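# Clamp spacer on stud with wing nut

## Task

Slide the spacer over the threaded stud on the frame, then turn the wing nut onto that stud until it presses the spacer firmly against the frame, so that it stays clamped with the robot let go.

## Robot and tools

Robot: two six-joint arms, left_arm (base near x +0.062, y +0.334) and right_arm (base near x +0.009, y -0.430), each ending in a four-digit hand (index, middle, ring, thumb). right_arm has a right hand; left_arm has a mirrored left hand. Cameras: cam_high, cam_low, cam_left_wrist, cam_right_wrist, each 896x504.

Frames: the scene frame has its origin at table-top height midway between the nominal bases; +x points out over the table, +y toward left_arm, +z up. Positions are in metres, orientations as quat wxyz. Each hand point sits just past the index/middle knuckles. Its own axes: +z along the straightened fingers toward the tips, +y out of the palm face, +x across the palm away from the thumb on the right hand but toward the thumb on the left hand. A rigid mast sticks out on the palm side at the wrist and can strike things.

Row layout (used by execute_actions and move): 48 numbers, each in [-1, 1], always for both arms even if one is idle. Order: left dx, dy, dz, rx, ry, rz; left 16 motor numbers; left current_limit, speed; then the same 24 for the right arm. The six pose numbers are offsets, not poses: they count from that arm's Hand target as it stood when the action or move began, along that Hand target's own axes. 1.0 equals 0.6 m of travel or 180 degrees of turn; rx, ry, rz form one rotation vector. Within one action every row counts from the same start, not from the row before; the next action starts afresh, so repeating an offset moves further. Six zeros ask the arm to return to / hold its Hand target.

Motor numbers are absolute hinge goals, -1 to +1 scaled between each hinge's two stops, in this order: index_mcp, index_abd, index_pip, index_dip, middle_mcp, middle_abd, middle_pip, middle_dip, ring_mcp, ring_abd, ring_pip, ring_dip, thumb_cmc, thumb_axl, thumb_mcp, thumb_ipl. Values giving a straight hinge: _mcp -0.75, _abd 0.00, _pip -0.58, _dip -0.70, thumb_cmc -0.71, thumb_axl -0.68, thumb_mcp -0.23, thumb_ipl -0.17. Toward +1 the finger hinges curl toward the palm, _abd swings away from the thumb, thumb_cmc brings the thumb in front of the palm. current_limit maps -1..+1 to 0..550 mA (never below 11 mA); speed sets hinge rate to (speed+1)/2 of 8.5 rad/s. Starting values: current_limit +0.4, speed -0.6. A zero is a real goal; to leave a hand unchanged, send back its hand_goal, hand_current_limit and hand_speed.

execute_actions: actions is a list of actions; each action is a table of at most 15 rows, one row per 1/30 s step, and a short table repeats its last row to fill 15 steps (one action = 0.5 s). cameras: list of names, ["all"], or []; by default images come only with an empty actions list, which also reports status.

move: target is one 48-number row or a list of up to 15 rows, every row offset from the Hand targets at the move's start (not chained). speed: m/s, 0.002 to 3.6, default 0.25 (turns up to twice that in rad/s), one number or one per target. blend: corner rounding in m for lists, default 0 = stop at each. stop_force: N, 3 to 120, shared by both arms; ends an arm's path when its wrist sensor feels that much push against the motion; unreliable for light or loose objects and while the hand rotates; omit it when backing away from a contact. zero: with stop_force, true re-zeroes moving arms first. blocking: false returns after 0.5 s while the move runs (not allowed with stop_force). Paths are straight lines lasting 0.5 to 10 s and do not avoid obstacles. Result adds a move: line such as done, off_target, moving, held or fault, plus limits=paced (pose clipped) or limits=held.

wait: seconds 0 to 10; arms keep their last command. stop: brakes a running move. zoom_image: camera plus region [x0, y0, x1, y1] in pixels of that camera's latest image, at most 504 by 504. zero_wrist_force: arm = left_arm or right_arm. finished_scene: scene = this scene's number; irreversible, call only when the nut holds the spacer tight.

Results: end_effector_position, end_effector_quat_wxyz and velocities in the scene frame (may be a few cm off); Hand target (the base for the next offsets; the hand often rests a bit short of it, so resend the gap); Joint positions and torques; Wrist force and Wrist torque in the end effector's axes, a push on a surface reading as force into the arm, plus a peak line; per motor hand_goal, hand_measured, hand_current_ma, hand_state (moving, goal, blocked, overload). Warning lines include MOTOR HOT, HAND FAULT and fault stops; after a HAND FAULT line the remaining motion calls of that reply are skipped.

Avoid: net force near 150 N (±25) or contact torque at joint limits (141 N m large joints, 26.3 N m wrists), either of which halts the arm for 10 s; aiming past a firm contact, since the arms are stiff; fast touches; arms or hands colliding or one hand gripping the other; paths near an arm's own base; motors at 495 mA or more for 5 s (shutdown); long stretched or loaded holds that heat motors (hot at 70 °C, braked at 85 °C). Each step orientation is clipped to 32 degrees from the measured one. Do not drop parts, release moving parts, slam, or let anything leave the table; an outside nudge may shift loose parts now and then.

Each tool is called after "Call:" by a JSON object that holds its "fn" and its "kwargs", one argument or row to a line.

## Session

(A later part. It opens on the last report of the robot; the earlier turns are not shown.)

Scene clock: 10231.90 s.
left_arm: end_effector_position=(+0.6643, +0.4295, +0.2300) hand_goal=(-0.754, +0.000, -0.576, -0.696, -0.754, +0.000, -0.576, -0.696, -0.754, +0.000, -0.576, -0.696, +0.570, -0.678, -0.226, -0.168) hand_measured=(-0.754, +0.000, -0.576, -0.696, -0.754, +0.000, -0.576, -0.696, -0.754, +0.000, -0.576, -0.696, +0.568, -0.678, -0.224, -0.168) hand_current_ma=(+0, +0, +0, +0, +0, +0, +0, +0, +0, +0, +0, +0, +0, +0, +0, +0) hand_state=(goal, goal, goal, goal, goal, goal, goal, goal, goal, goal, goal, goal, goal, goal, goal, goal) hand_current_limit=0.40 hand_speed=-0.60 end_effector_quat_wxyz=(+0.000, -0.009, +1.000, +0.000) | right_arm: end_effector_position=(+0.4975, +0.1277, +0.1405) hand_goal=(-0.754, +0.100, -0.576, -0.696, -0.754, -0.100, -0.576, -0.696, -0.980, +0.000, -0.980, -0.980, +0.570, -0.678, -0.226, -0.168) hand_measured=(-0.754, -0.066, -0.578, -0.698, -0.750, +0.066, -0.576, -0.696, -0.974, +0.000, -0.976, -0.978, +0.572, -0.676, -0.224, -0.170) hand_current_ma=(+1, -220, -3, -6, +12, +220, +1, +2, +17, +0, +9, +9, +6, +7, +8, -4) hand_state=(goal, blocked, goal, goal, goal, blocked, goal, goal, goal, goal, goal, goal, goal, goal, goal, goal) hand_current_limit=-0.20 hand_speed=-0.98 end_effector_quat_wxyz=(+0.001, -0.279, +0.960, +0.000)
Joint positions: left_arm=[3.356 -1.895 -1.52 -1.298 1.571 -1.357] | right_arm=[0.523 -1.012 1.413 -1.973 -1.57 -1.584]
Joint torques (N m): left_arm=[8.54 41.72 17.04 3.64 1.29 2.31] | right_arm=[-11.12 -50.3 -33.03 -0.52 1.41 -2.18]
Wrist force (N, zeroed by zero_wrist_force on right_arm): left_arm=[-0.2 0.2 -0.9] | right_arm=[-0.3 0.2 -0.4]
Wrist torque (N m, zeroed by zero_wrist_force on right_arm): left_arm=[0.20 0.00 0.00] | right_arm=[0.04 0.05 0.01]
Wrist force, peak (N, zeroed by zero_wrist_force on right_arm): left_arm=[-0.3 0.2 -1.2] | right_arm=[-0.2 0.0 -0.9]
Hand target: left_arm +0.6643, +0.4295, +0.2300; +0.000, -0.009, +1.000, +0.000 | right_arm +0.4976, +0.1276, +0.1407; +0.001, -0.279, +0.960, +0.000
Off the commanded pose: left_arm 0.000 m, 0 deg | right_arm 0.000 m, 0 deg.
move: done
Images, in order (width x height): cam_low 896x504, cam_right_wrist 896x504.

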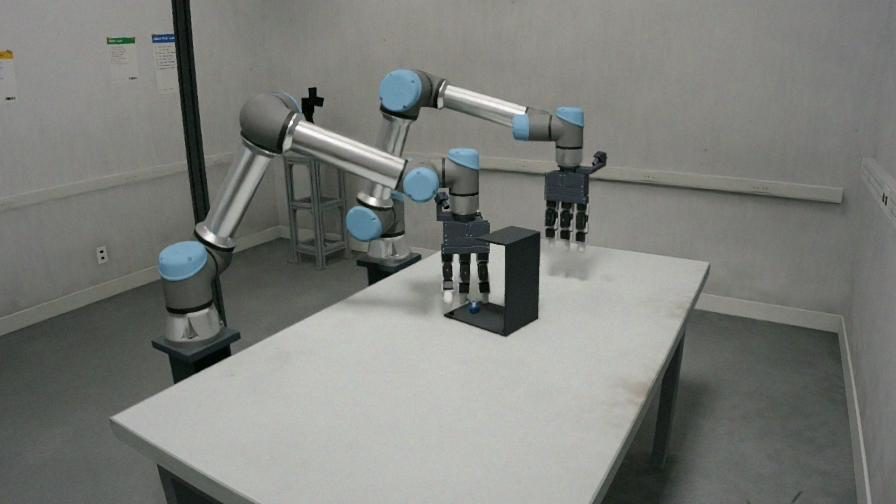

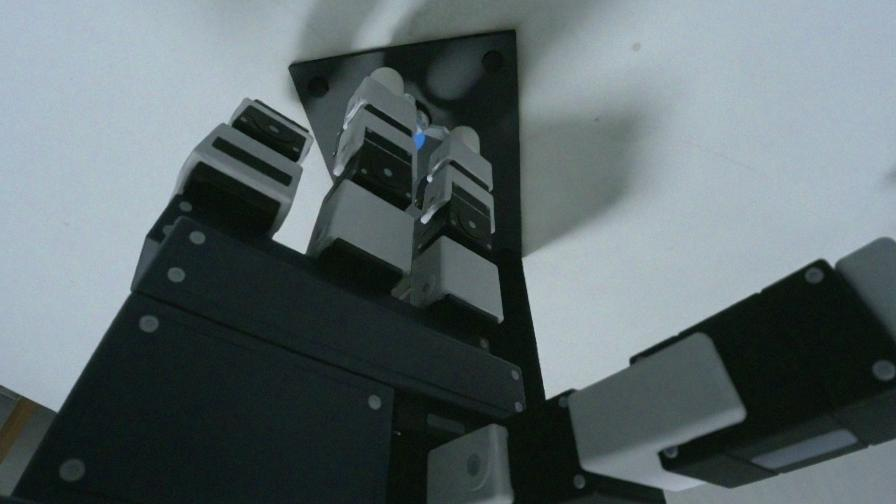

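Call:
{"fn": "move", "kwargs": {
  "target": [0,0,0,0,0,0,-0.754,0,-0.576,-0.696,-0.754,0,-0.576,-0.696,-0.754,0,-0.576,-0.696,0.571,-0.678,-0.226,-0.168,0.4,-0.6,0,-0.0062,-0.003,0,0,0,-0.754,0.1,-0.576,-0.696,-0.754,-0.1,-0.576,-0.696,-0.98,0,-0.98,-0.98,0.571,-0.678,-0.226,-0.168,-0.2,-0.98],
  "speed": 0.01,
  "cameras": ["cam_right_wrist", "cam_low"]
}}

Call:
{"fn": "zoom_image", "kwargs": {
  "camera": "cam_right_wrist",
  "region": [395, 65, 475, 145]
}}

Call:
{"fn": "zoom_image", "kwargs": {
  "camera": "cam_low",
  "region": [450, 265, 510, 325]
}}

Scene clock: 10242.23 s.
left_arm: end_effector_position=(+0.6643, +0.4295, +0.2300) hand_goal=(-0.754, +0.000, -0.576, -0.696, -0.754, +0.000, -0.576, -0.696, -0.754, +0.000, -0.576, -0.696, +0.570, -0.678, -0.226, -0.168) hand_measured=(-0.754, +0.000, -0.576, -0.696, -0.754, +0.000, -0.576, -0.696, -0.754, +0.000, -0.576, -0.696, +0.568, -0.678, -0.224, -0.168) hand_current_ma=(+0, +0, +0, +0, +0, +0, +0, +0, +0, +0, +0, +0, +0, +0, +0, +0) hand_state=(goal, goal, goal, goal, goal, goal, goal, goal, goal, goal, goal, goal, goal, goal, goal, goal) hand_current_limit=0.40 hand_speed=-0.60 end_effector_quat_wxyz=(+0.000, -0.009, +1.000, +0.000) | right_arm: end_effector_position=(+0.4995, +0.1247, +0.1424) hand_goal=(-0.754, +0.100, -0.576, -0.696, -0.754, -0.100, -0.576, -0.696, -0.980, +0.000, -0.980, -0.980, +0.570, -0.678, -0.226, -0.168) hand_measured=(-0.754, -0.066, -0.578, -0.698, -0.750, +0.066, -0.576, -0.696, -0.974, +0.000, -0.976, -0.978, +0.572, -0.676, -0.224, -0.170) hand_current_ma=(+1, -220, -3, -6, +12, +220, +1, +2, +17, +0, +9, +9, +6, +7, +8, -4) hand_state=(goal, blocked, goal, goal, goal, blocked, goal, goal, goal, goal, goal, goal, goal, goal, goal, goal) hand_current_limit=-0.20 hand_speed=-0.98 end_effector_quat_wxyz=(+0.001, -0.279, +0.960, +0.000)
Joint positions: left_arm=[3.356 -1.895 -1.52 -1.298 1.571 -1.357] | right_arm=[0.518 -1.015 1.412 -1.97 -1.57 -1.589]
Joint torques (N m): left_arm=[8.04 41.19 17.26 3.56 1.19 2.18] | right_arm=[-10.43 -50.29 -19.22 -0.49 1.53 -2.27]
Wrist force (N, zeroed by zero_wrist_force on right_arm): left_arm=[-0.1 0.4 -0.6] | right_arm=[0.0 -0.2 -0.7]
Wrist torque (N m, zeroed by zero_wrist_force on right_arm): left_arm=[0.21 0.00 0.00] | right_arm=[0.03 0.01 0.04]
Wrist force, peak (N, zeroed by zero_wrist_force on right_arm): left_arm=[-0.3 0.4 -1.1] | right_arm=[-0.2 0.4 -0.9]
Hand target: left_arm +0.6643, +0.4295, +0.2300; +0.000, -0.009, +1.000, +0.000 | right_arm +0.4995, +0.1245, +0.1425; +0.001, -0.279, +0.960, +0.000
Off the commanded pose: left_arm 0.000 m, 0 deg | right_arm 0.000 m, 0 deg.
move: done
Images, in order (width x height): cam_low 896x504, cam_right_wrist 896x504.

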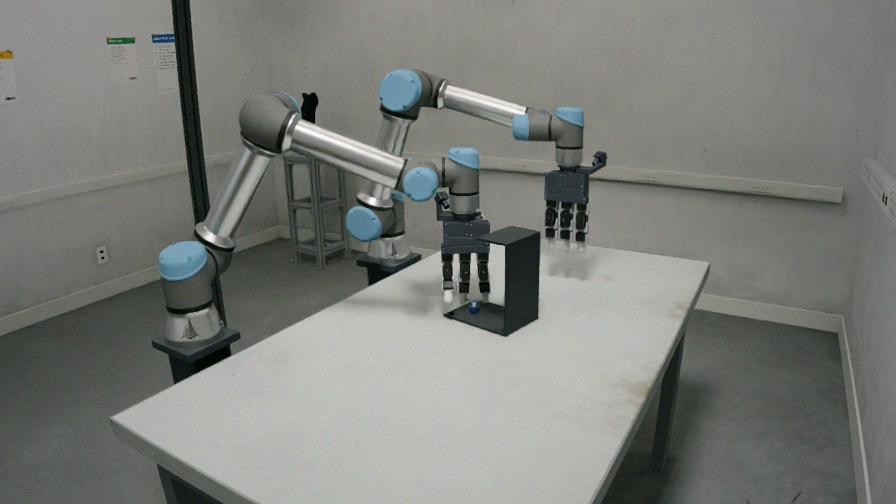

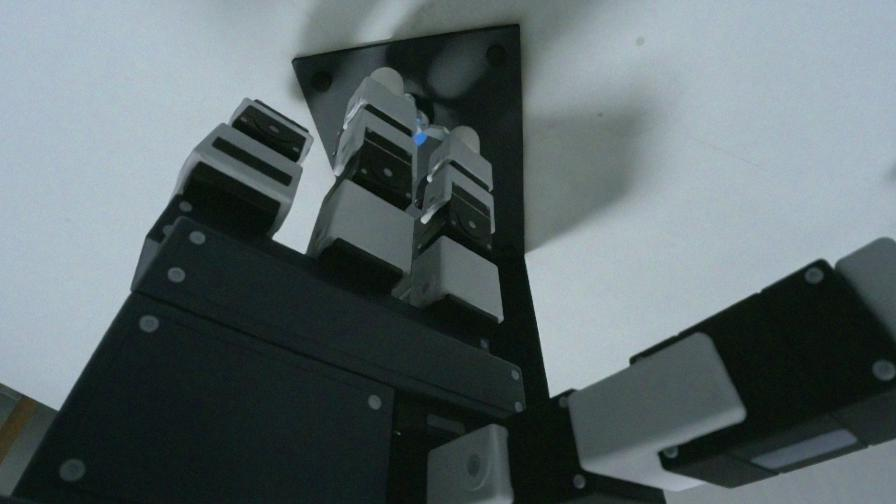

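Scaled by 6.300.

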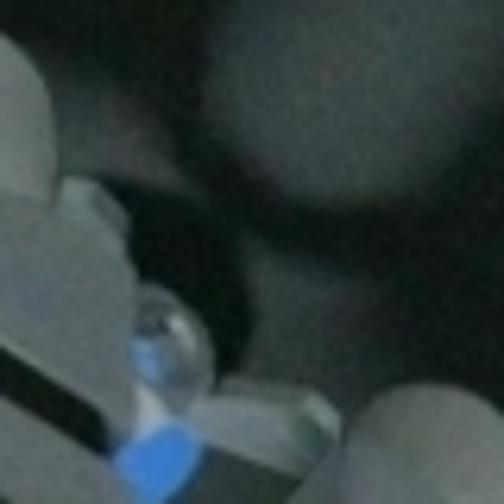

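Scaled by 8.400.

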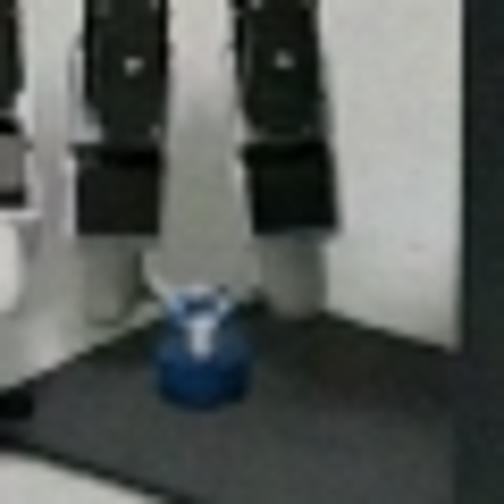

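Call:
{"fn": "move", "kwargs": {
  "target": [0,0,0,0,0,0,-0.754,0,-0.576,-0.696,-0.754,0,-0.576,-0.696,-0.754,0,-0.576,-0.696,0.571,-0.678,-0.226,-0.168,0.4,-0.6,0,-0.01,0,0,0,0,-0.754,0.1,-0.576,-0.696,-0.754,-0.1,-0.576,-0.696,-0.98,0,-0.98,-0.98,0.571,-0.678,-0.226,-0.168,-0.2,-0.98],
  "speed": 0.01,
  "stop_force": 3,
  "cameras": ["cam_right_wrist", "cam_low"]
}}

Call:
{"fn": "zoom_image", "kwargs": {
  "camera": "cam_right_wrist",
  "region": [395, 65, 475, 145]
}}

Call:
{"fn": "zoom_image", "kwargs": {
  "camera": "cam_low",
  "region": [450, 265, 510, 325]
}}

Scene clock: 10252.70 s.
left_arm: end_effector_position=(+0.6643, +0.4295, +0.2300) hand_goal=(-0.754, +0.000, -0.576, -0.696, -0.754, +0.000, -0.576, -0.696, -0.754, +0.000, -0.576, -0.696, +0.570, -0.678, -0.226, -0.168) hand_measured=(-0.754, +0.000, -0.576, -0.696, -0.754, +0.000, -0.576, -0.696, -0.754, +0.000, -0.576, -0.696, +0.568, -0.678, -0.224, -0.168) hand_current_ma=(+0, +0, +0, +0, +0, +0, +0, +0, +0, +0, +0, +0, +0, +0, +0, +0) hand_state=(goal, goal, goal, goal, goal, goal, goal, goal, goal, goal, goal, goal, goal, goal, goal, goal) hand_current_limit=0.40 hand_speed=-0.60 end_effector_quat_wxyz=(+0.000, -0.009, +1.000, +0.000) | right_arm: end_effector_position=(+0.5028, +0.1194, +0.1425) hand_goal=(-0.754, +0.100, -0.576, -0.696, -0.754, -0.100, -0.576, -0.696, -0.980, +0.000, -0.980, -0.980, +0.570, -0.678, -0.226, -0.168) hand_measured=(-0.754, -0.066, -0.578, -0.698, -0.750, +0.066, -0.576, -0.696, -0.974, +0.000, -0.976, -0.978, +0.572, -0.676, -0.224, -0.170) hand_current_ma=(+1, -220, -3, -6, +12, +220, +1, +2, +17, +0, +9, +9, +6, +7, +8, -4) hand_state=(goal, blocked, goal, goal, goal, blocked, goal, goal, goal, goal, goal, goal, goal, goal, goal, goal) hand_current_limit=-0.20 hand_speed=-0.98 end_effector_quat_wxyz=(+0.001, -0.279, +0.960, +0.000)
Joint positions: left_arm=[3.356 -1.895 -1.52 -1.298 1.571 -1.357] | right_arm=[0.509 -1.018 1.416 -1.971 -1.57 -1.598]
Joint torques (N m): left_arm=[8.51 41.61 17.56 3.66 1.32 2.24] | right_arm=[-10.9 -50.42 -11.2 -4.49 1.55 -2.12]
Wrist force (N, zeroed by zero_wrist_force on right_arm): left_arm=[-0.1 0.2 -0.7] | right_arm=[-0.2 0.3 -0.6]
Wrist torque (N m, zeroed by zero_wrist_force on right_arm): left_arm=[0.19 -0.01 0.01] | right_arm=[0.07 0.04 0.03]
Wrist force, peak (N, zeroed by zero_wrist_force on right_arm): left_arm=[-0.2 0.4 -1.1] | right_arm=[-0.1 0.0 -0.9]
Hand target: left_arm +0.6643, +0.4295, +0.2300; +0.000, -0.009, +1.000, +0.000 | right_arm +0.5028, +0.1194, +0.1425; +0.001, -0.279, +0.960, +0.000
Off the commanded pose: left_arm 0.000 m, 0 deg | right_arm 0.000 m, 0 deg.
move: done
Images, in order (width x height): cam_low 896x504, cam_right_wrist 896x504.

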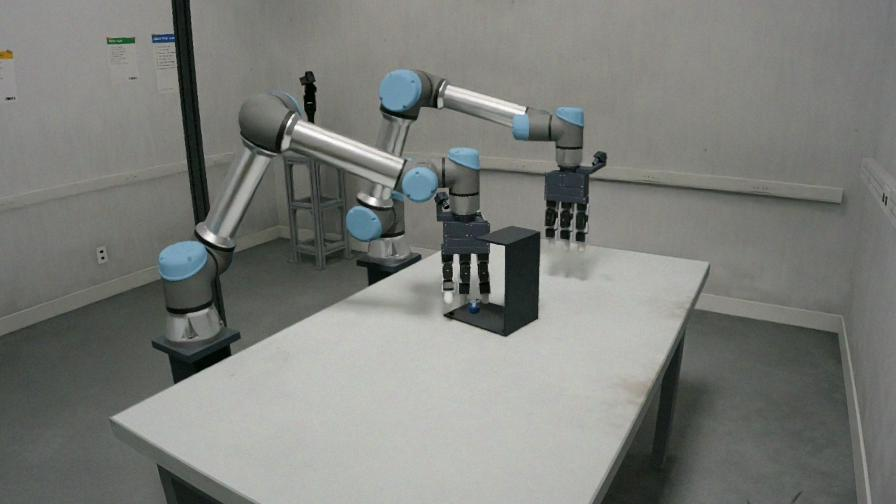

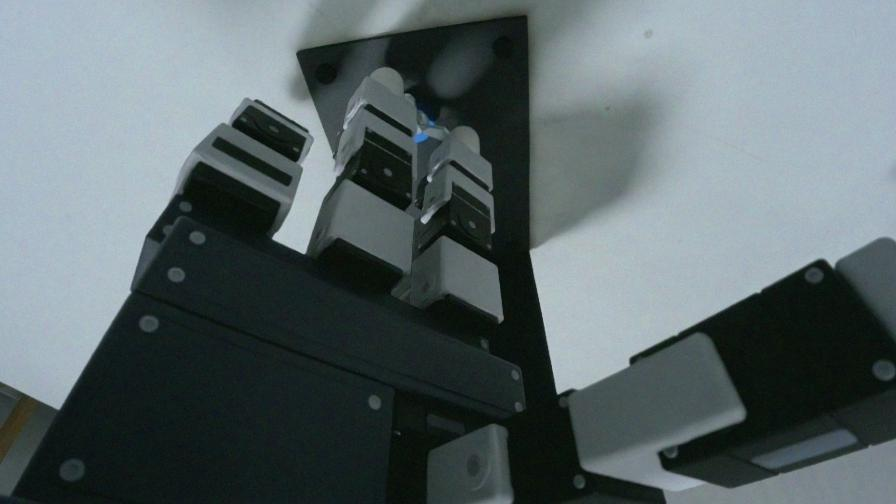

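Scaled by 6.300.

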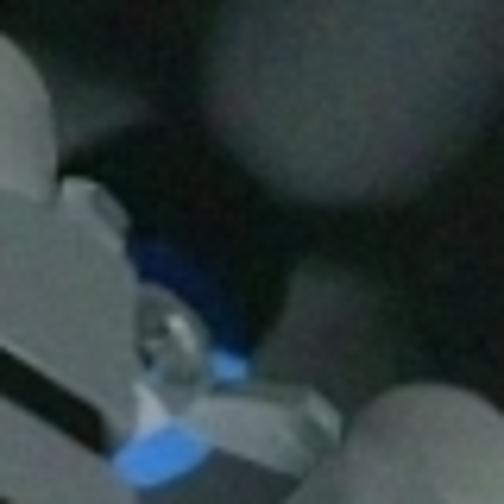

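Scaled by 8.400.

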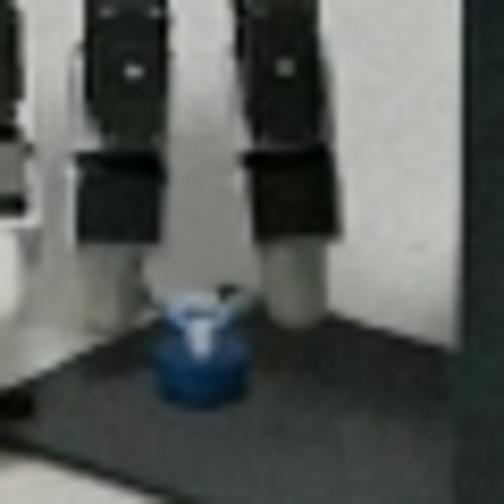

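Call:
{"fn": "move", "kwargs": {
  "target": [
    [0,0,0,0,0,0,-0.754,0,-0.576,-0.696,-0.754,0,-0.576,-0.696,-0.754,0,-0.576,-0.696,0.571,-0.678,-0.226,-0.168,0.4,-0.6,0,0.0195,-0.0067,0,0,0,-0.754,0.1,-0.576,-0.696,-0.754,-0.1,-0.576,-0.696,-0.98,0,-0.98,-0.98,0.571,-0.678,-0.226,-0.168,-0.2,-0.98],
    [0,0,0,0,0,0,-0.754,0,-0.576,-0.696,-0.754,0,-0.576,-0.696,-0.754,0,-0.576,-0.696,0.571,-0.678,-0.226,-0.168,0.4,-0.6,0,0.0195,0.0077,0,0,0,-0.754,0.1,-0.576,-0.696,-0.754,-0.1,-0.576,-0.696,-0.98,0,-0.98,-0.98,0.571,-0.678,-0.226,-0.168,-0.2,-0.98],
    [0,0,0,0,0,0,-0.754,0,-0.576,-0.696,-0.754,0,-0.576,-0.696,-0.754,0,-0.576,-0.696,0.571,-0.678,-0.226,-0.168,0.4,-0.6,0,0.0145,0.0077,0,0,0,-0.754,0.1,-0.576,-0.696,-0.754,-0.1,-0.576,-0.696,-0.98,0,-0.98,-0.98,0.571,-0.678,-0.226,-0.168,-0.2,-0.98],
    [0,0,0,0,0,0,-0.754,0,-0.576,-0.696,-0.754,0,-0.576,-0.696,-0.754,0,-0.576,-0.696,0.571,-0.678,-0.226,-0.168,0.4,-0.6,0,0.0118,0.0055,0,0,0,-0.754,0.1,-0.576,-0.696,-0.754,-0.1,-0.576,-0.696,-0.98,0,-0.98,-0.98,0.571,-0.678,-0.226,-0.168,-0.2,-0.98],
    [0,0,0,0,0,0,-0.754,0,-0.576,-0.696,-0.754,0,-0.576,-0.696,-0.754,0,-0.576,-0.696,0.571,-0.678,-0.226,-0.168,0.4,-0.6,0,0.0075,0.0023,0,0,0,-0.754,0.1,-0.576,-0.696,-0.754,-0.1,-0.576,-0.696,-0.98,0,-0.98,-0.98,0.571,-0.678,-0.226,-0.168,-0.2,-0.98]
  ],
  "speed": 0.012,
  "blend": 0.0008,
  "cameras": ["cam_right_wrist", "cam_low"]
}}

Call:
{"fn": "zoom_image", "kwargs": {
  "camera": "cam_right_wrist",
  "region": [395, 65, 475, 145]
}}

Call:
{"fn": "zoom_image", "kwargs": {
  "camera": "cam_low",
  "region": [450, 265, 510, 325]
}}

Scene clock: 10300.90 s.
left_arm: end_effector_position=(+0.6643, +0.4295, +0.2300) hand_goal=(-0.754, +0.000, -0.576, -0.696, -0.754, +0.000, -0.576, -0.696, -0.754, +0.000, -0.576, -0.696, +0.570, -0.678, -0.226, -0.168) hand_measured=(-0.754, +0.000, -0.576, -0.696, -0.754, +0.000, -0.576, -0.696, -0.754, +0.000, -0.576, -0.696, +0.568, -0.678, -0.224, -0.168) hand_current_ma=(+0, +0, +0, +0, +0, +0, +0, +0, +0, +0, +0, +0, +0, +0, +0, +0) hand_state=(goal, goal, goal, goal, goal, goal, goal, goal, goal, goal, goal, goal, goal, goal, goal, goal) hand_current_limit=0.40 hand_speed=-0.60 end_effector_quat_wxyz=(+0.000, -0.009, +1.000, +0.000) | right_arm: end_effector_position=(+0.5002, +0.1235, +0.1408) hand_goal=(-0.754, +0.100, -0.576, -0.696, -0.754, -0.100, -0.576, -0.696, -0.980, +0.000, -0.980, -0.980, +0.570, -0.678, -0.226, -0.168) hand_measured=(-0.754, -0.066, -0.578, -0.698, -0.750, +0.064, -0.576, -0.696, -0.974, +0.000, -0.976, -0.978, +0.572, -0.676, -0.224, -0.170) hand_current_ma=(+1, -220, -3, -6, +12, +220, +1, +2, +17, +0, +9, +9, +6, +7, +8, -4) hand_state=(goal, blocked, goal, goal, goal, blocked, goal, goal, goal, goal, goal, goal, goal, goal, goal, goal) hand_current_limit=-0.20 hand_speed=-0.98 end_effector_quat_wxyz=(+0.001, -0.279, +0.960, +0.000)
Joint positions: left_arm=[3.356 -1.895 -1.52 -1.298 1.571 -1.357] | right_arm=[0.516 -1.014 1.415 -1.973 -1.57 -1.591]
Joint torques (N m): left_arm=[8.31 40.99 17.28 3.68 1.21 2.17] | right_arm=[-11.05 -51.15 -32.3 -0.33 -1.37 -2.1]
Wrist force (N, zeroed by zero_wrist_force on right_arm): left_arm=[-0.1 0.5 -0.9] | right_arm=[0.0 -0.1 -0.5]
Wrist torque (N m, zeroed by zero_wrist_force on right_arm): left_arm=[0.25 -0.01 0.01] | right_arm=[0.01 0.00 0.03]
Wrist force, peak (N, zeroed by zero_wrist_force on right_arm): left_arm=[-0.4 0.4 -1.0] | right_arm=[0.1 0.2 -1.0]
Hand target: left_arm +0.6643, +0.4295, +0.2300; +0.000, -0.009, +1.000, +0.000 | right_arm +0.5004, +0.1232, +0.1411; +0.001, -0.279, +0.960, +0.000
Off the commanded pose: left_arm 0.000 m, 0 deg | right_arm 0.000 m, 0 deg.
move: done
Images, in order (width x height): cam_low 896x504, cam_right_wrist 896x504.

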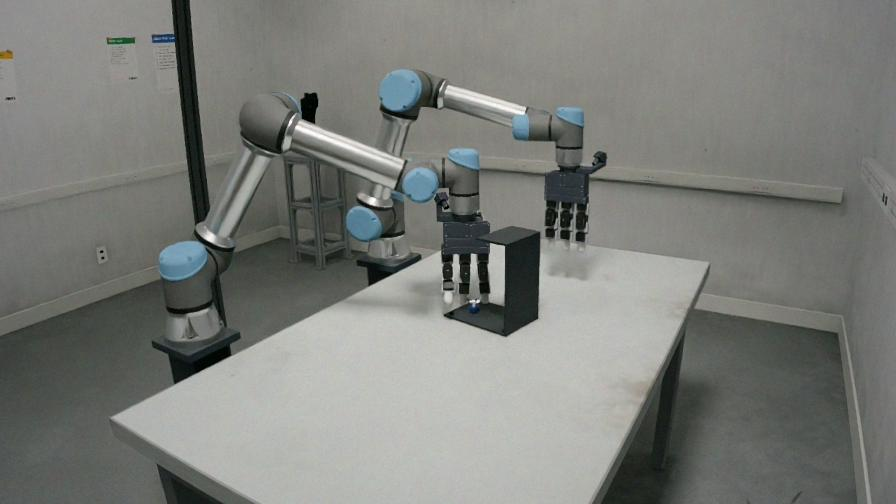

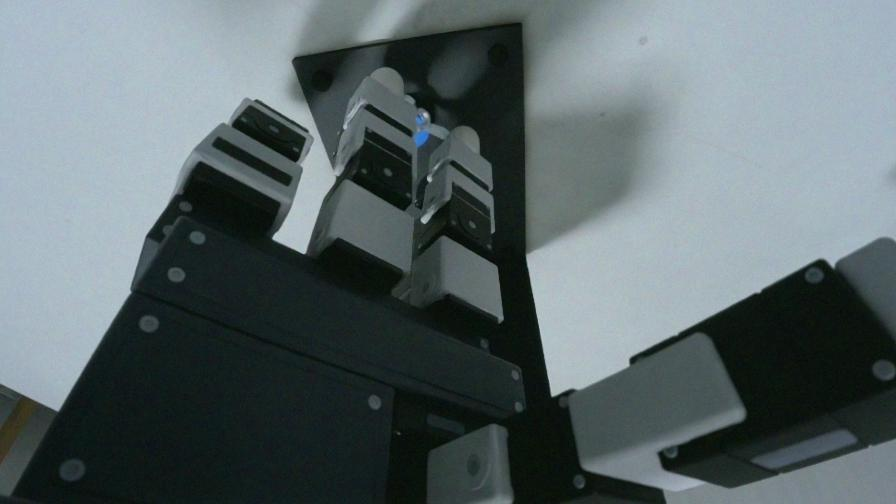

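Scaled by 6.300.

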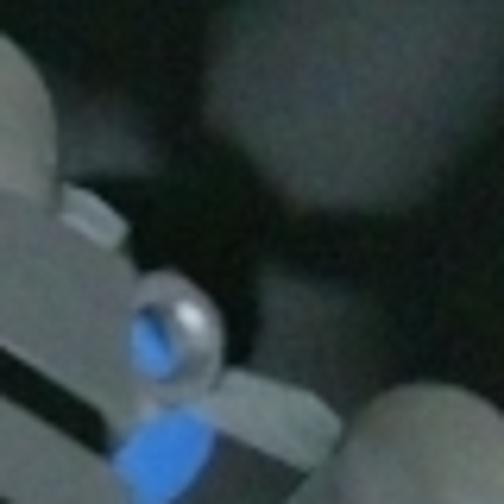

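Scaled by 8.400.

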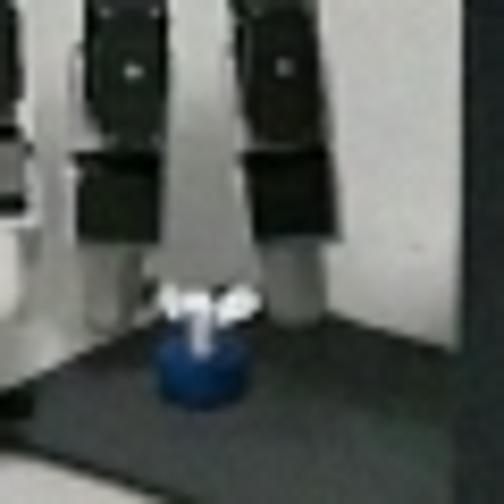

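Call:
{"fn": "move", "kwargs": {
  "target": [
    [0,0,0,0,0,0,-0.754,0,-0.576,-0.696,-0.754,0,-0.576,-0.696,-0.754,0,-0.576,-0.696,0.571,-0.678,-0.226,-0.168,0.4,-0.6,0,-0.0048,-0.0017,0,0,0,-0.754,0.1,-0.576,-0.696,-0.754,-0.1,-0.576,-0.696,-0.98,0,-0.98,-0.98,0.571,-0.678,-0.226,-0.168,-0.2,-0.98],
    [0,0,0,0,0,0,-0.754,0,-0.576,-0.696,-0.754,0,-0.576,-0.696,-0.754,0,-0.576,-0.696,0.571,-0.678,-0.226,-0.168,0.4,-0.6,0,-0.01,-0.0023,0,0,0,-0.754,0.1,-0.576,-0.696,-0.754,-0.1,-0.576,-0.696,-0.98,0,-0.98,-0.98,0.571,-0.678,-0.226,-0.168,-0.2,-0.98]
  ],
  "speed": 0.01,
  "blend": 0.0008,
  "cameras": ["cam_right_wrist", "cam_low"]
}}

Call:
{"fn": "zoom_image", "kwargs": {
  "camera": "cam_right_wrist",
  "region": [395, 65, 475, 145]
}}

Call:
{"fn": "zoom_image", "kwargs": {
  "camera": "cam_low",
  "region": [450, 265, 510, 325]
}}

Scene clock: 10310.50 s.
left_arm: end_effector_position=(+0.6643, +0.4295, +0.2300) hand_goal=(-0.754, +0.000, -0.576, -0.696, -0.754, +0.000, -0.576, -0.696, -0.754, +0.000, -0.576, -0.696, +0.570, -0.678, -0.226, -0.168) hand_measured=(-0.754, +0.000, -0.576, -0.696, -0.754, +0.000, -0.576, -0.696, -0.754, +0.000, -0.576, -0.696, +0.568, -0.678, -0.224, -0.168) hand_current_ma=(+0, +0, +0, +0, +0, +0, +0, +0, +0, +0, +0, +0, +0, +0, +0, +0) hand_state=(goal, goal, goal, goal, goal, goal, goal, goal, goal, goal, goal, goal, goal, goal, goal, goal) hand_current_limit=0.40 hand_speed=-0.60 end_effector_quat_wxyz=(+0.000, -0.009, +1.000, +0.000) | right_arm: end_effector_position=(+0.5034, +0.1184, +0.1424) hand_goal=(-0.754, +0.100, -0.576, -0.696, -0.754, -0.100, -0.576, -0.696, -0.980, +0.000, -0.980, -0.980, +0.570, -0.678, -0.226, -0.168) hand_measured=(-0.744, -0.066, -0.572, -0.696, -0.740, +0.064, -0.570, -0.694, -0.974, +0.000, -0.976, -0.978, +0.572, -0.676, -0.224, -0.170) hand_current_ma=(+37, -220, +12, +2, +53, +220, +20, +4, +17, +0, +9, +9, +6, +7, +8, -4) hand_state=(goal, blocked, goal, goal, goal, blocked, goal, goal, goal, goal, goal, goal, goal, goal, goal, goal) hand_current_limit=-0.20 hand_speed=-0.98 end_effector_quat_wxyz=(+0.001, -0.279, +0.960, +0.000)
Joint positions: left_arm=[3.356 -1.895 -1.52 -1.298 1.571 -1.357] | right_arm=[0.507 -1.018 1.417 -1.971 -1.57 -1.6]
Joint torques (N m): left_arm=[8.39 41.29 17.52 3.61 1.17 2.22] | right_arm=[-12.11 -49.53 -10.57 -0.35 0.37 -2.05]
Wrist force (N, zeroed by zero_wrist_force on right_arm): left_arm=[0.0 0.2 -0.7] | right_arm=[-0.5 1.2 -0.8]
Wrist torque (N m, zeroed by zero_wrist_force on right_arm): left_arm=[0.19 -0.02 0.01] | right_arm=[-0.05 0.03 0.00]
Wrist force, peak (N, zeroed by zero_wrist_force on right_arm): left_arm=[-0.1 0.8 -0.9] | right_arm=[-0.1 1.4 -0.7]
Hand target: left_arm +0.6643, +0.4295, +0.2300; +0.000, -0.009, +1.000, +0.000 | right_arm +0.5036, +0.1182, +0.1425; +0.001, -0.279, +0.960, +0.000
Off the commanded pose: left_arm 0.000 m, 0 deg | right_arm 0.000 m, 0 deg.
move: done
Images, in order (width x height): cam_low 896x504, cam_right_wrist 896x504.

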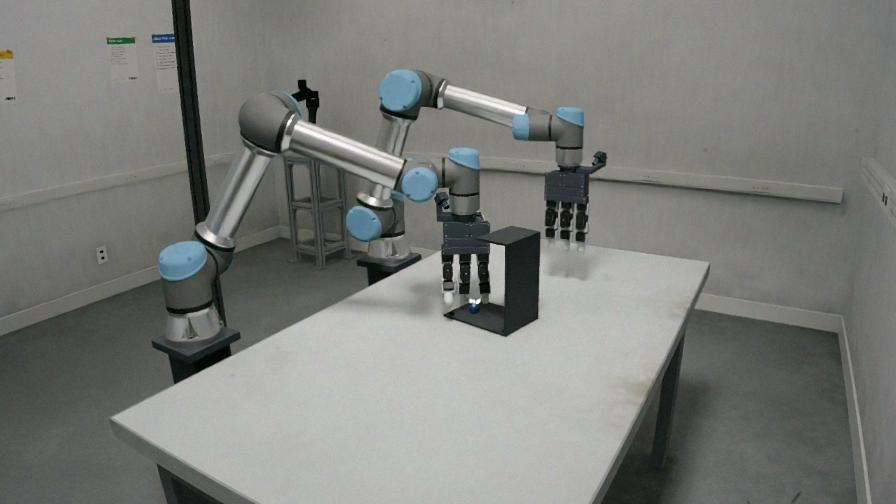

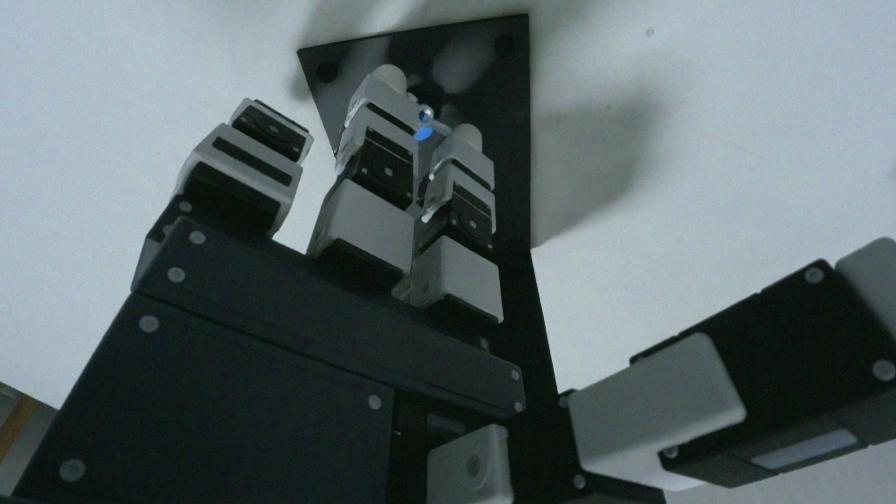

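Scaled by 6.300.

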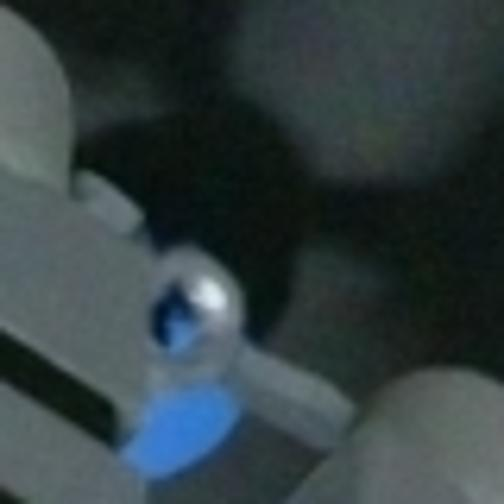

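Scaled by 8.400.

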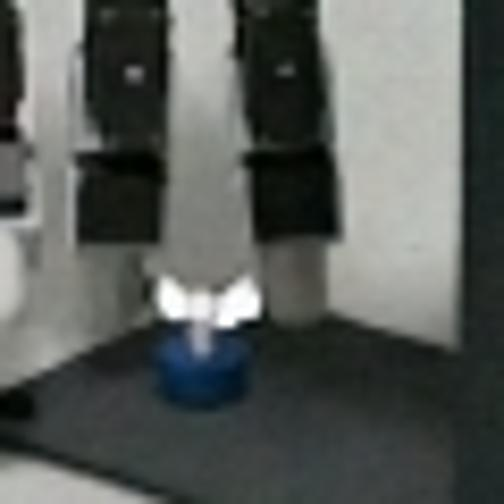

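Call:
{"fn": "move", "kwargs": {
  "target": [
    [0,0,0,0,0,0,-0.754,0,-0.576,-0.696,-0.754,0,-0.576,-0.696,-0.754,0,-0.576,-0.696,0.571,-0.678,-0.226,-0.168,0.4,-0.6,0,0.0,-0.001,0,0,0,-0.754,0.1,-0.576,-0.696,-0.754,-0.1,-0.576,-0.696,-0.98,0,-0.98,-0.98,0.571,-0.678,-0.226,-0.168,-0.2,-0.98],
    [0,0,0,0,0,0,-0.754,0,-0.576,-0.696,-0.754,0,-0.576,-0.696,-0.754,0,-0.576,-0.696,0.571,-0.678,-0.226,-0.168,0.4,-0.6,0,-0.003,-0.0014,0,0,0,-0.754,0.1,-0.576,-0.696,-0.754,-0.1,-0.576,-0.696,-0.98,0,-0.98,-0.98,0.571,-0.678,-0.226,-0.168,-0.2,-0.98]
  ],
  "speed": 0.008,
  "blend": 0.0005,
  "cameras": ["cam_right_wrist", "cam_low"]
}}

Call:
{"fn": "zoom_image", "kwargs": {
  "camera": "cam_right_wrist",
  "region": [395, 65, 475, 145]
}}

Call:
{"fn": "zoom_image", "kwargs": {
  "camera": "cam_low",
  "region": [450, 265, 510, 325]
}}

Scene clock: 10322.93 s.
left_arm: end_effector_position=(+0.6643, +0.4295, +0.2300) hand_goal=(-0.754, +0.000, -0.576, -0.696, -0.754, +0.000, -0.576, -0.696, -0.754, +0.000, -0.576, -0.696, +0.570, -0.678, -0.226, -0.168) hand_measured=(-0.754, +0.000, -0.576, -0.696, -0.754, +0.000, -0.576, -0.696, -0.754, +0.000, -0.576, -0.696, +0.568, -0.678, -0.224, -0.168) hand_current_ma=(+0, +0, +0, +0, +0, +0, +0, +0, +0, +0, +0, +0, +0, +0, +0, +0) hand_state=(goal, goal, goal, goal, goal, goal, goal, goal, goal, goal, goal, goal, goal, goal, goal, goal) hand_current_limit=0.40 hand_speed=-0.60 end_effector_quat_wxyz=(+0.000, -0.009, +1.000, +0.000) | right_arm: end_effector_position=(+0.5045, +0.1166, +0.1433) hand_goal=(-0.754, +0.100, -0.576, -0.696, -0.754, -0.100, -0.576, -0.696, -0.980, +0.000, -0.980, -0.980, +0.570, -0.678, -0.226, -0.168) hand_measured=(-0.748, +0.090, -0.572, -0.694, -0.748, -0.096, -0.572, -0.694, -0.974, +0.000, -0.976, -0.978, +0.572, -0.676, -0.224, -0.170) hand_current_ma=(+18, -30, +9, +4, +18, +12, +10, +7, +17, +0, +9, +9, +6, +7, +8, -4) hand_state=(goal, goal, goal, goal, goal, goal, goal, goal, goal, goal, goal, goal, goal, goal, goal, goal) hand_current_limit=-0.20 hand_speed=-0.98 end_effector_quat_wxyz=(+0.001, -0.279, +0.960, +0.000)
Joint positions: left_arm=[3.356 -1.895 -1.52 -1.298 1.571 -1.357] | right_arm=[0.504 -1.019 1.417 -1.97 -1.57 -1.603]
Joint torques (N m): left_arm=[8.04 40.62 17.42 3.7 1.26 2.18] | right_arm=[-11.07 -49.94 -10.8 -0.47 1.64 -2.11]
Wrist force (N, zeroed by zero_wrist_force on right_arm): left_arm=[-0.1 0.3 -1.1] | right_arm=[0.3 0.3 -0.8]
Wrist torque (N m, zeroed by zero_wrist_force on right_arm): left_arm=[0.23 -0.01 0.01] | right_arm=[0.08 -0.01 0.06]
Wrist force, peak (N, zeroed by zero_wrist_force on right_arm): left_arm=[-0.1 0.4 -1.2] | right_arm=[-0.1 2.0 -0.8]
Hand target: left_arm +0.6643, +0.4295, +0.2300; +0.000, -0.009, +1.000, +0.000 | right_arm +0.5045, +0.1166, +0.1433; +0.001, -0.279, +0.960, +0.000
Off the commanded pose: left_arm 0.000 m, 0 deg | right_arm 0.000 m, 0 deg.
move: done; blend cut to 0.0003 m at target 1
Images, in order (width x height): cam_low 896x504, cam_right_wrist 896x504.

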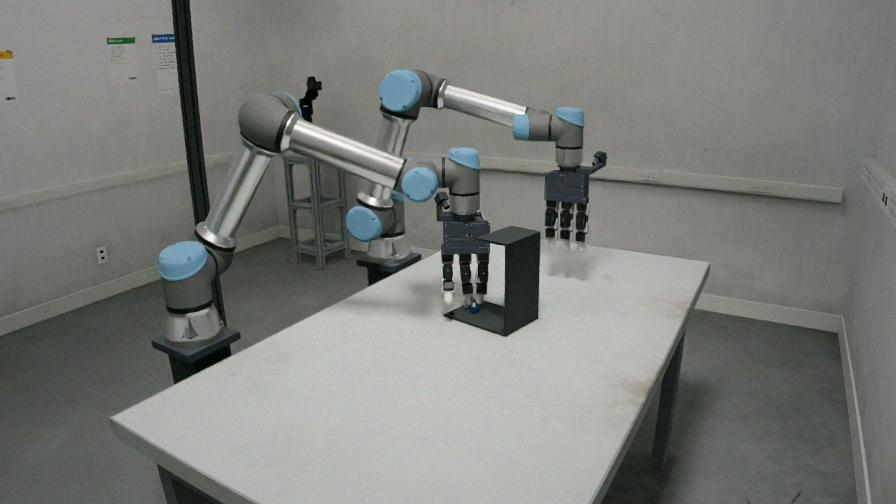

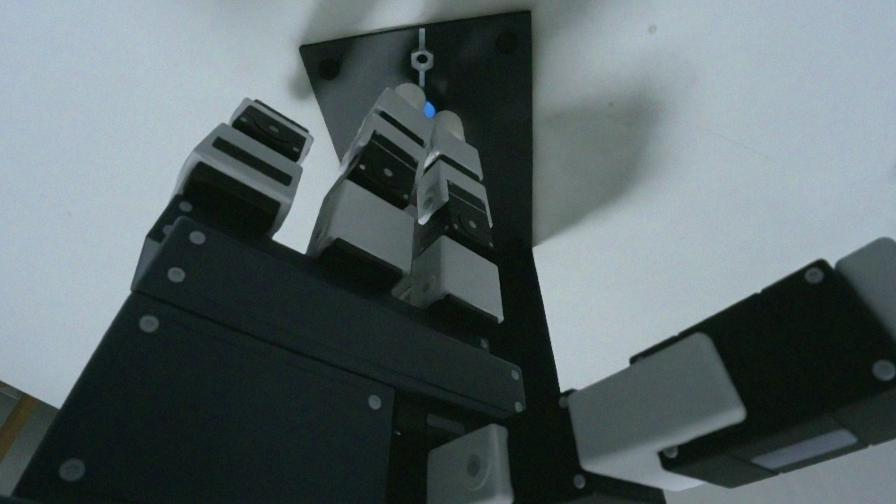

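Scaled by 6.300.

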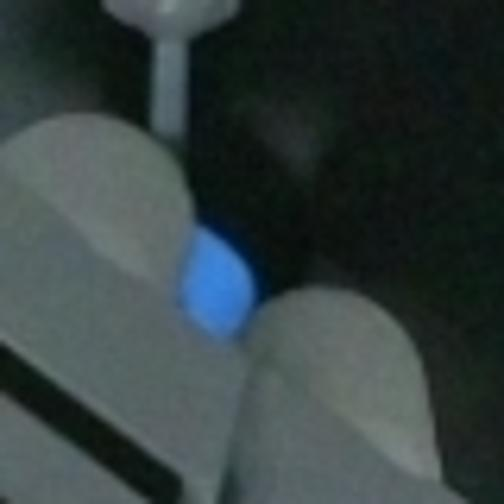

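Scaled by 8.400.

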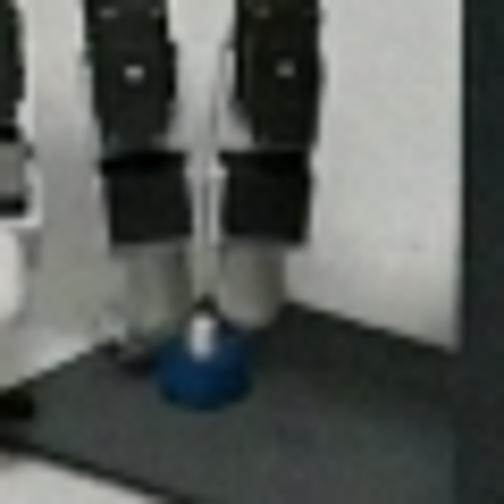

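Call:
{"fn": "zoom_image", "kwargs": {
  "camera": "cam_right_wrist",
  "region": [385, 15, 465, 95]
}}

Scaled by 6.300.

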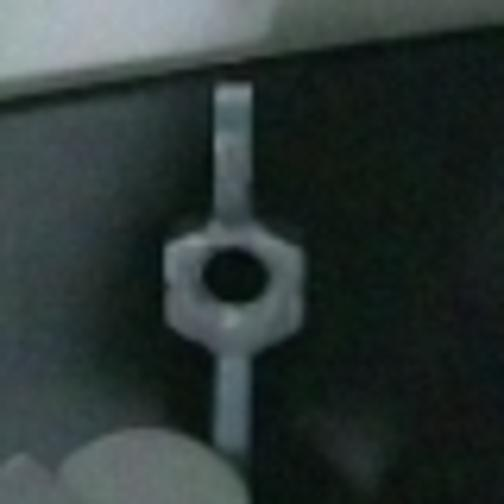

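Call:
{"fn": "move", "kwargs": {
  "target": [0,0,0,0,0,0,-0.754,0,-0.576,-0.696,-0.754,0,-0.576,-0.696,-0.754,0,-0.576,-0.696,0.571,-0.678,-0.226,-0.168,0.4,-0.6,0,0,-0.0667,0,0,0,-0.754,0.08,-0.576,-0.696,-0.754,-0.08,-0.576,-0.696,-0.98,0,-0.98,-0.98,0.571,-0.678,-0.226,-0.168,-0.0,-0.95],
  "speed": 0.04,
  "cameras": ["cam_right_wrist", "cam_low"]
}}

Call:
{"fn": "zoom_image", "kwargs": {
  "camera": "cam_right_wrist",
  "region": [385, 15, 465, 95]
}}

Call:
{"fn": "zoom_image", "kwargs": {
  "camera": "cam_low",
  "region": [440, 265, 500, 325]
}}

Scene clock: 10346.63 s.
left_arm: end_effector_position=(+0.6643, +0.4295, +0.2300) hand_goal=(-0.754, +0.000, -0.576, -0.696, -0.754, +0.000, -0.576, -0.696, -0.754, +0.000, -0.576, -0.696, +0.570, -0.678, -0.226, -0.168) hand_measured=(-0.754, +0.000, -0.576, -0.696, -0.754, +0.000, -0.576, -0.696, -0.754, +0.000, -0.576, -0.696, +0.568, -0.678, -0.224, -0.168) hand_current_ma=(+0, +0, +0, +0, +0, +0, +0, +0, +0, +0, +0, +0, +0, +0, +0, +0) hand_state=(goal, goal, goal, goal, goal, goal, goal, goal, goal, goal, goal, goal, goal, goal, goal, goal) hand_current_limit=0.40 hand_speed=-0.60 end_effector_quat_wxyz=(+0.000, -0.009, +1.000, +0.000) | right_arm: end_effector_position=(+0.5045, +0.1166, +0.1832) hand_goal=(-0.754, +0.080, -0.576, -0.696, -0.754, -0.080, -0.576, -0.696, -0.980, +0.000, -0.980, -0.980, +0.570, -0.678, -0.226, -0.168) hand_measured=(-0.748, +0.082, -0.572, -0.694, -0.748, -0.082, -0.572, -0.694, -0.974, +0.000, -0.976, -0.978, +0.572, -0.676, -0.224, -0.170) hand_current_ma=(+18, +6, +9, +4, +18, -6, +10, +7, +17, +0, +9, +9, +6, +7, +9, -4) hand_state=(goal, goal, goal, goal, goal, goal, goal, goal, goal, goal, goal, goal, goal, goal, goal, goal) hand_current_limit=0.00 hand_speed=-0.95 end_effector_quat_wxyz=(+0.001, -0.279, +0.960, +0.000)
Joint positions: left_arm=[3.356 -1.895 -1.52 -1.298 1.571 -1.357] | right_arm=[0.504 -1.053 1.361 -1.881 -1.57 -1.603]
Joint torques (N m): left_arm=[7.74 40.87 17 3.63 1.18 2.26] | right_arm=[-11.13 -49.87 -31.86 -0.38 0.66 -2.06]
Wrist force (N, zeroed by zero_wrist_force on right_arm): left_arm=[-0.2 0.2 -0.7] | right_arm=[-0.2 -0.1 -0.9]
Wrist torque (N m, zeroed by zero_wrist_force on right_arm): left_arm=[0.19 0.01 0.00] | right_arm=[0.05 0.05 0.00]
Wrist force, peak (N, zeroed by zero_wrist_force on right_arm): left_arm=[0.0 0.3 -1.3] | right_arm=[-0.3 0.2 -1.2]
Hand target: left_arm +0.6643, +0.4295, +0.2300; +0.000, -0.009, +1.000, +0.000 | right_arm +0.5045, +0.1166, +0.1833; +0.001, -0.279, +0.960, +0.000
Off the commanded pose: left_arm 0.000 m, 0 deg | right_arm 0.000 m, 0 deg.
move: done
Images, in order (width x height): cam_low 896x504, cam_right_wrist 896x504.

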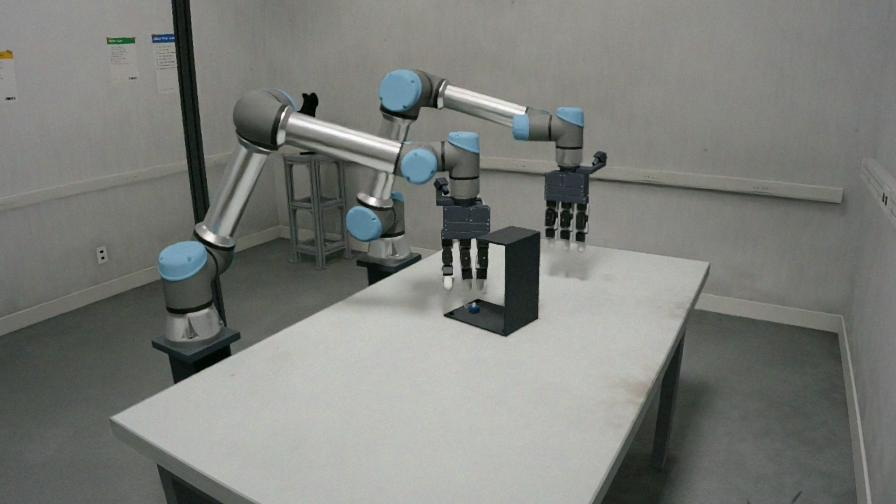

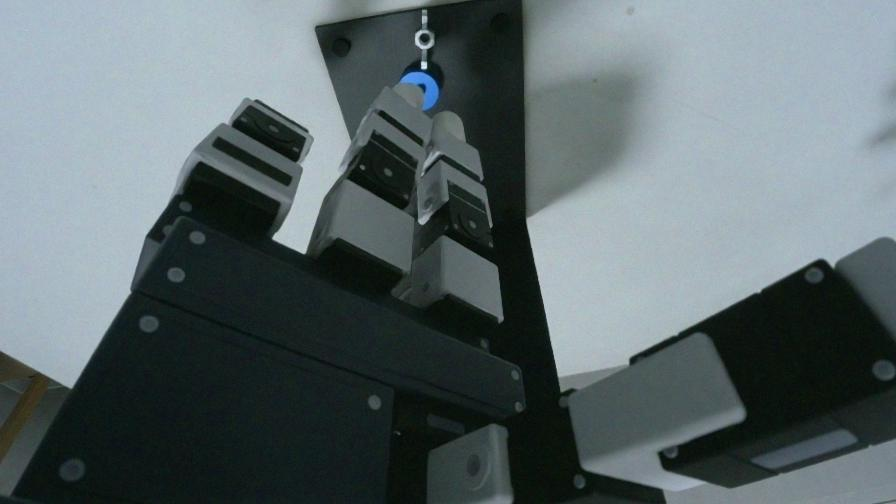

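Scaled by 6.300.

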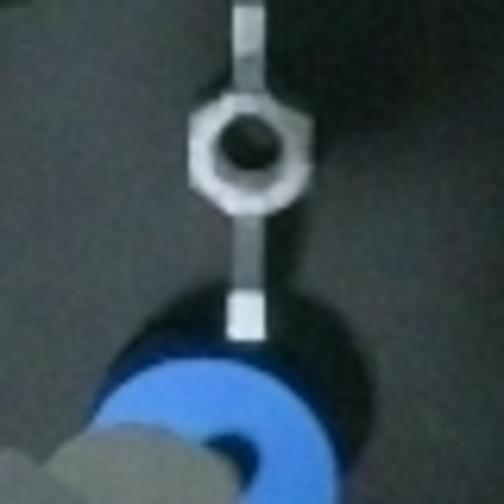

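Scaled by 8.400.

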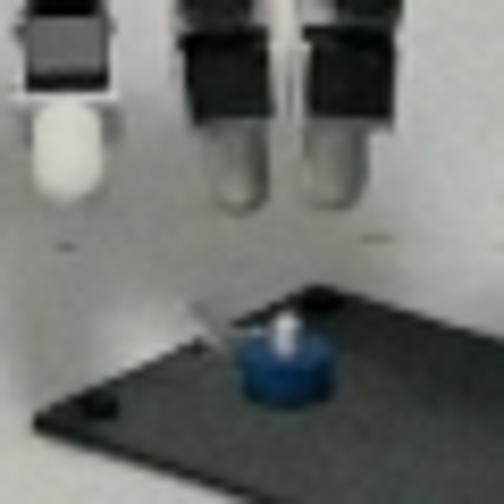

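Call:
{"fn": "move", "kwargs": {
  "target": [
    [0,0,0,0,0,0,-0.754,0,-0.576,-0.696,-0.754,0,-0.576,-0.696,-0.754,0,-0.576,-0.696,0.571,-0.678,-0.226,-0.168,0.4,-0.6,0,0,0,0,0,0,-0.98,0.0,-0.98,-0.98,-0.754,0,-0.576,-0.696,-0.98,0,-0.98,-0.98,0.571,-0.678,-0.226,-0.168,0.4,-0.8],
    [0,0,0,0,0,0,-0.754,0,-0.576,-0.696,-0.754,0,-0.576,-0.696,-0.754,0,-0.576,-0.696,0.571,-0.678,-0.226,-0.168,0.4,-0.6,0.0314,0.036,0.0303,0,0,0,-0.98,0.0,-0.98,-0.98,-0.754,0,-0.576,-0.696,-0.98,0,-0.98,-0.98,0.571,-0.678,-0.226,-0.168,0.4,-0.8]
  ],
  "speed": 0.06,
  "cameras": ["cam_right_wrist", "cam_low"]
}}

Call:
{"fn": "zoom_image", "kwargs": {
  "camera": "cam_right_wrist",
  "region": [370, 10, 500, 140]
}}

Scene clock: 10407.43 s.
left_arm: end_effector_position=(+0.6643, +0.4295, +0.2300) hand_goal=(-0.754, +0.000, -0.576, -0.696, -0.754, +0.000, -0.576, -0.696, -0.754, +0.000, -0.576, -0.696, +0.570, -0.678, -0.226, -0.168) hand_measured=(-0.754, +0.000, -0.576, -0.696, -0.754, +0.000, -0.576, -0.696, -0.754, +0.000, -0.576, -0.696, +0.568, -0.678, -0.224, -0.168) hand_current_ma=(+0, +0, +0, +0, +0, +0, +0, +0, +0, +0, +0, +0, +0, +0, +0, +0) hand_state=(goal, goal, goal, goal, goal, goal, goal, goal, goal, goal, goal, goal, goal, goal, goal, goal) hand_current_limit=0.40 hand_speed=-0.60 end_effector_quat_wxyz=(+0.000, -0.009, +1.000, +0.000) | right_arm: end_effector_position=(+0.4772, +0.1247, +0.1652) hand_goal=(-0.980, +0.000, -0.980, -0.980, -0.754, +0.000, -0.576, -0.696, -0.980, +0.000, -0.980, -0.980, +0.570, -0.678, -0.226, -0.168) hand_measured=(-0.968, +0.002, -0.974, -0.976, -0.750, -0.002, -0.572, -0.694, -0.974, +0.000, -0.976, -0.978, +0.572, -0.676, -0.224, -0.170) hand_current_ma=(+45, +7, +21, +10, +16, -7, +9, +7, +17, +0, +9, +9, +6, +7, +9, -4) hand_state=(goal, goal, goal, goal, goal, goal, goal, goal, goal, goal, goal, goal, goal, goal, goal, goal) hand_current_limit=0.40 hand_speed=-0.80 end_effector_quat_wxyz=(+0.001, -0.279, +0.960, +0.000)
Joint positions: left_arm=[3.356 -1.895 -1.52 -1.298 1.571 -1.357] | right_arm=[0.535 -1.072 1.44 -1.94 -1.57 -1.572]
Joint torques (N m): left_arm=[8.61 41.38 17.28 3.65 1.2 2.27] | right_arm=[10.55 -47.84 -10.91 -4.55 -1.18 1.89]
Wrist force (N, zeroed by zero_wrist_force on right_arm): left_arm=[0.0 0.3 -0.8] | right_arm=[-0.1 -0.1 -0.4]
Wrist torque (N m, zeroed by zero_wrist_force on right_arm): left_arm=[0.21 -0.02 0.01] | right_arm=[-0.01 0.01 -0.10]
Wrist force, peak (N, zeroed by zero_wrist_force on right_arm): left_arm=[-0.1 0.4 -1.0] | right_arm=[-0.2 -0.5 -1.1]
Hand target: left_arm +0.6643, +0.4295, +0.2300; +0.000, -0.009, +1.000, +0.000 | right_arm +0.4770, +0.1248, +0.1651; +0.001, -0.279, +0.960, +0.000
Off the commanded pose: left_arm 0.000 m, 0 deg | right_arm 0.000 m, 0 deg.
move: done
Images, in order (width x height): cam_low 896x504, cam_right_wrist 896x504.

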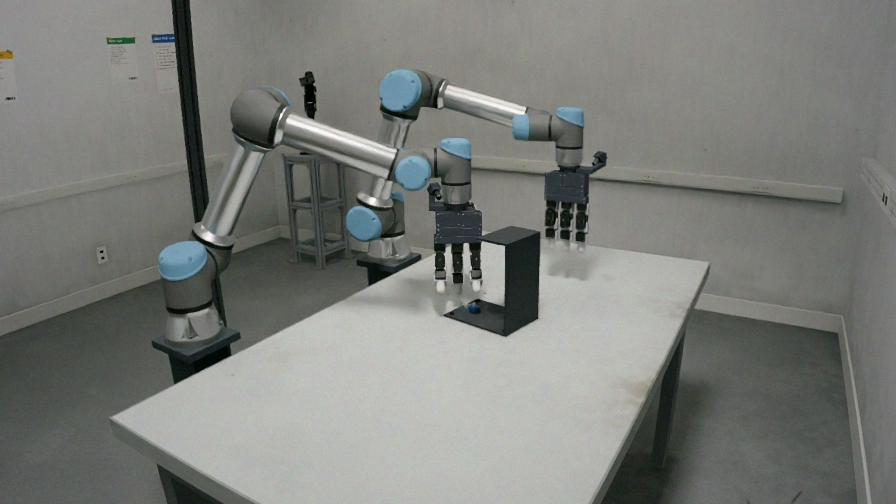

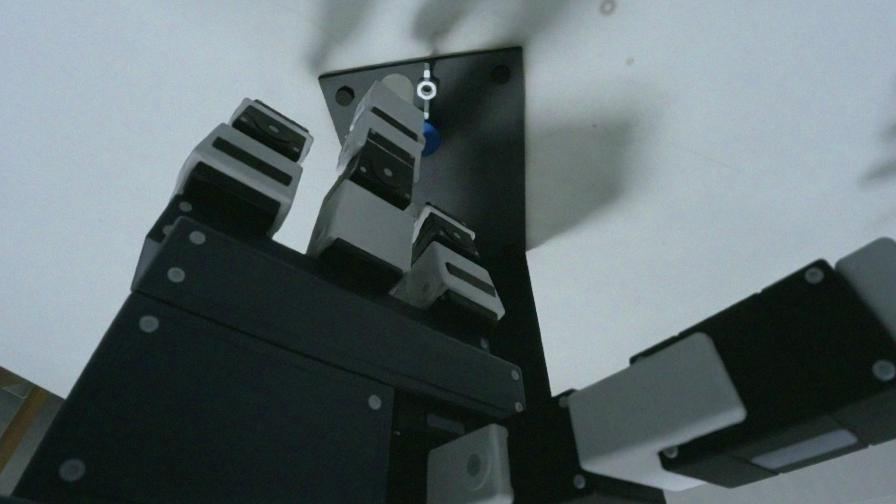

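Scaled by 3.877.

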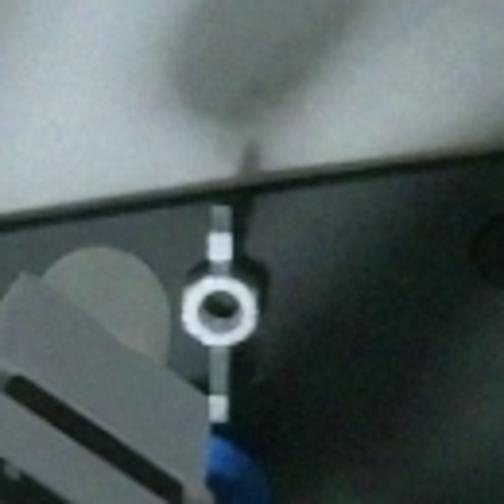

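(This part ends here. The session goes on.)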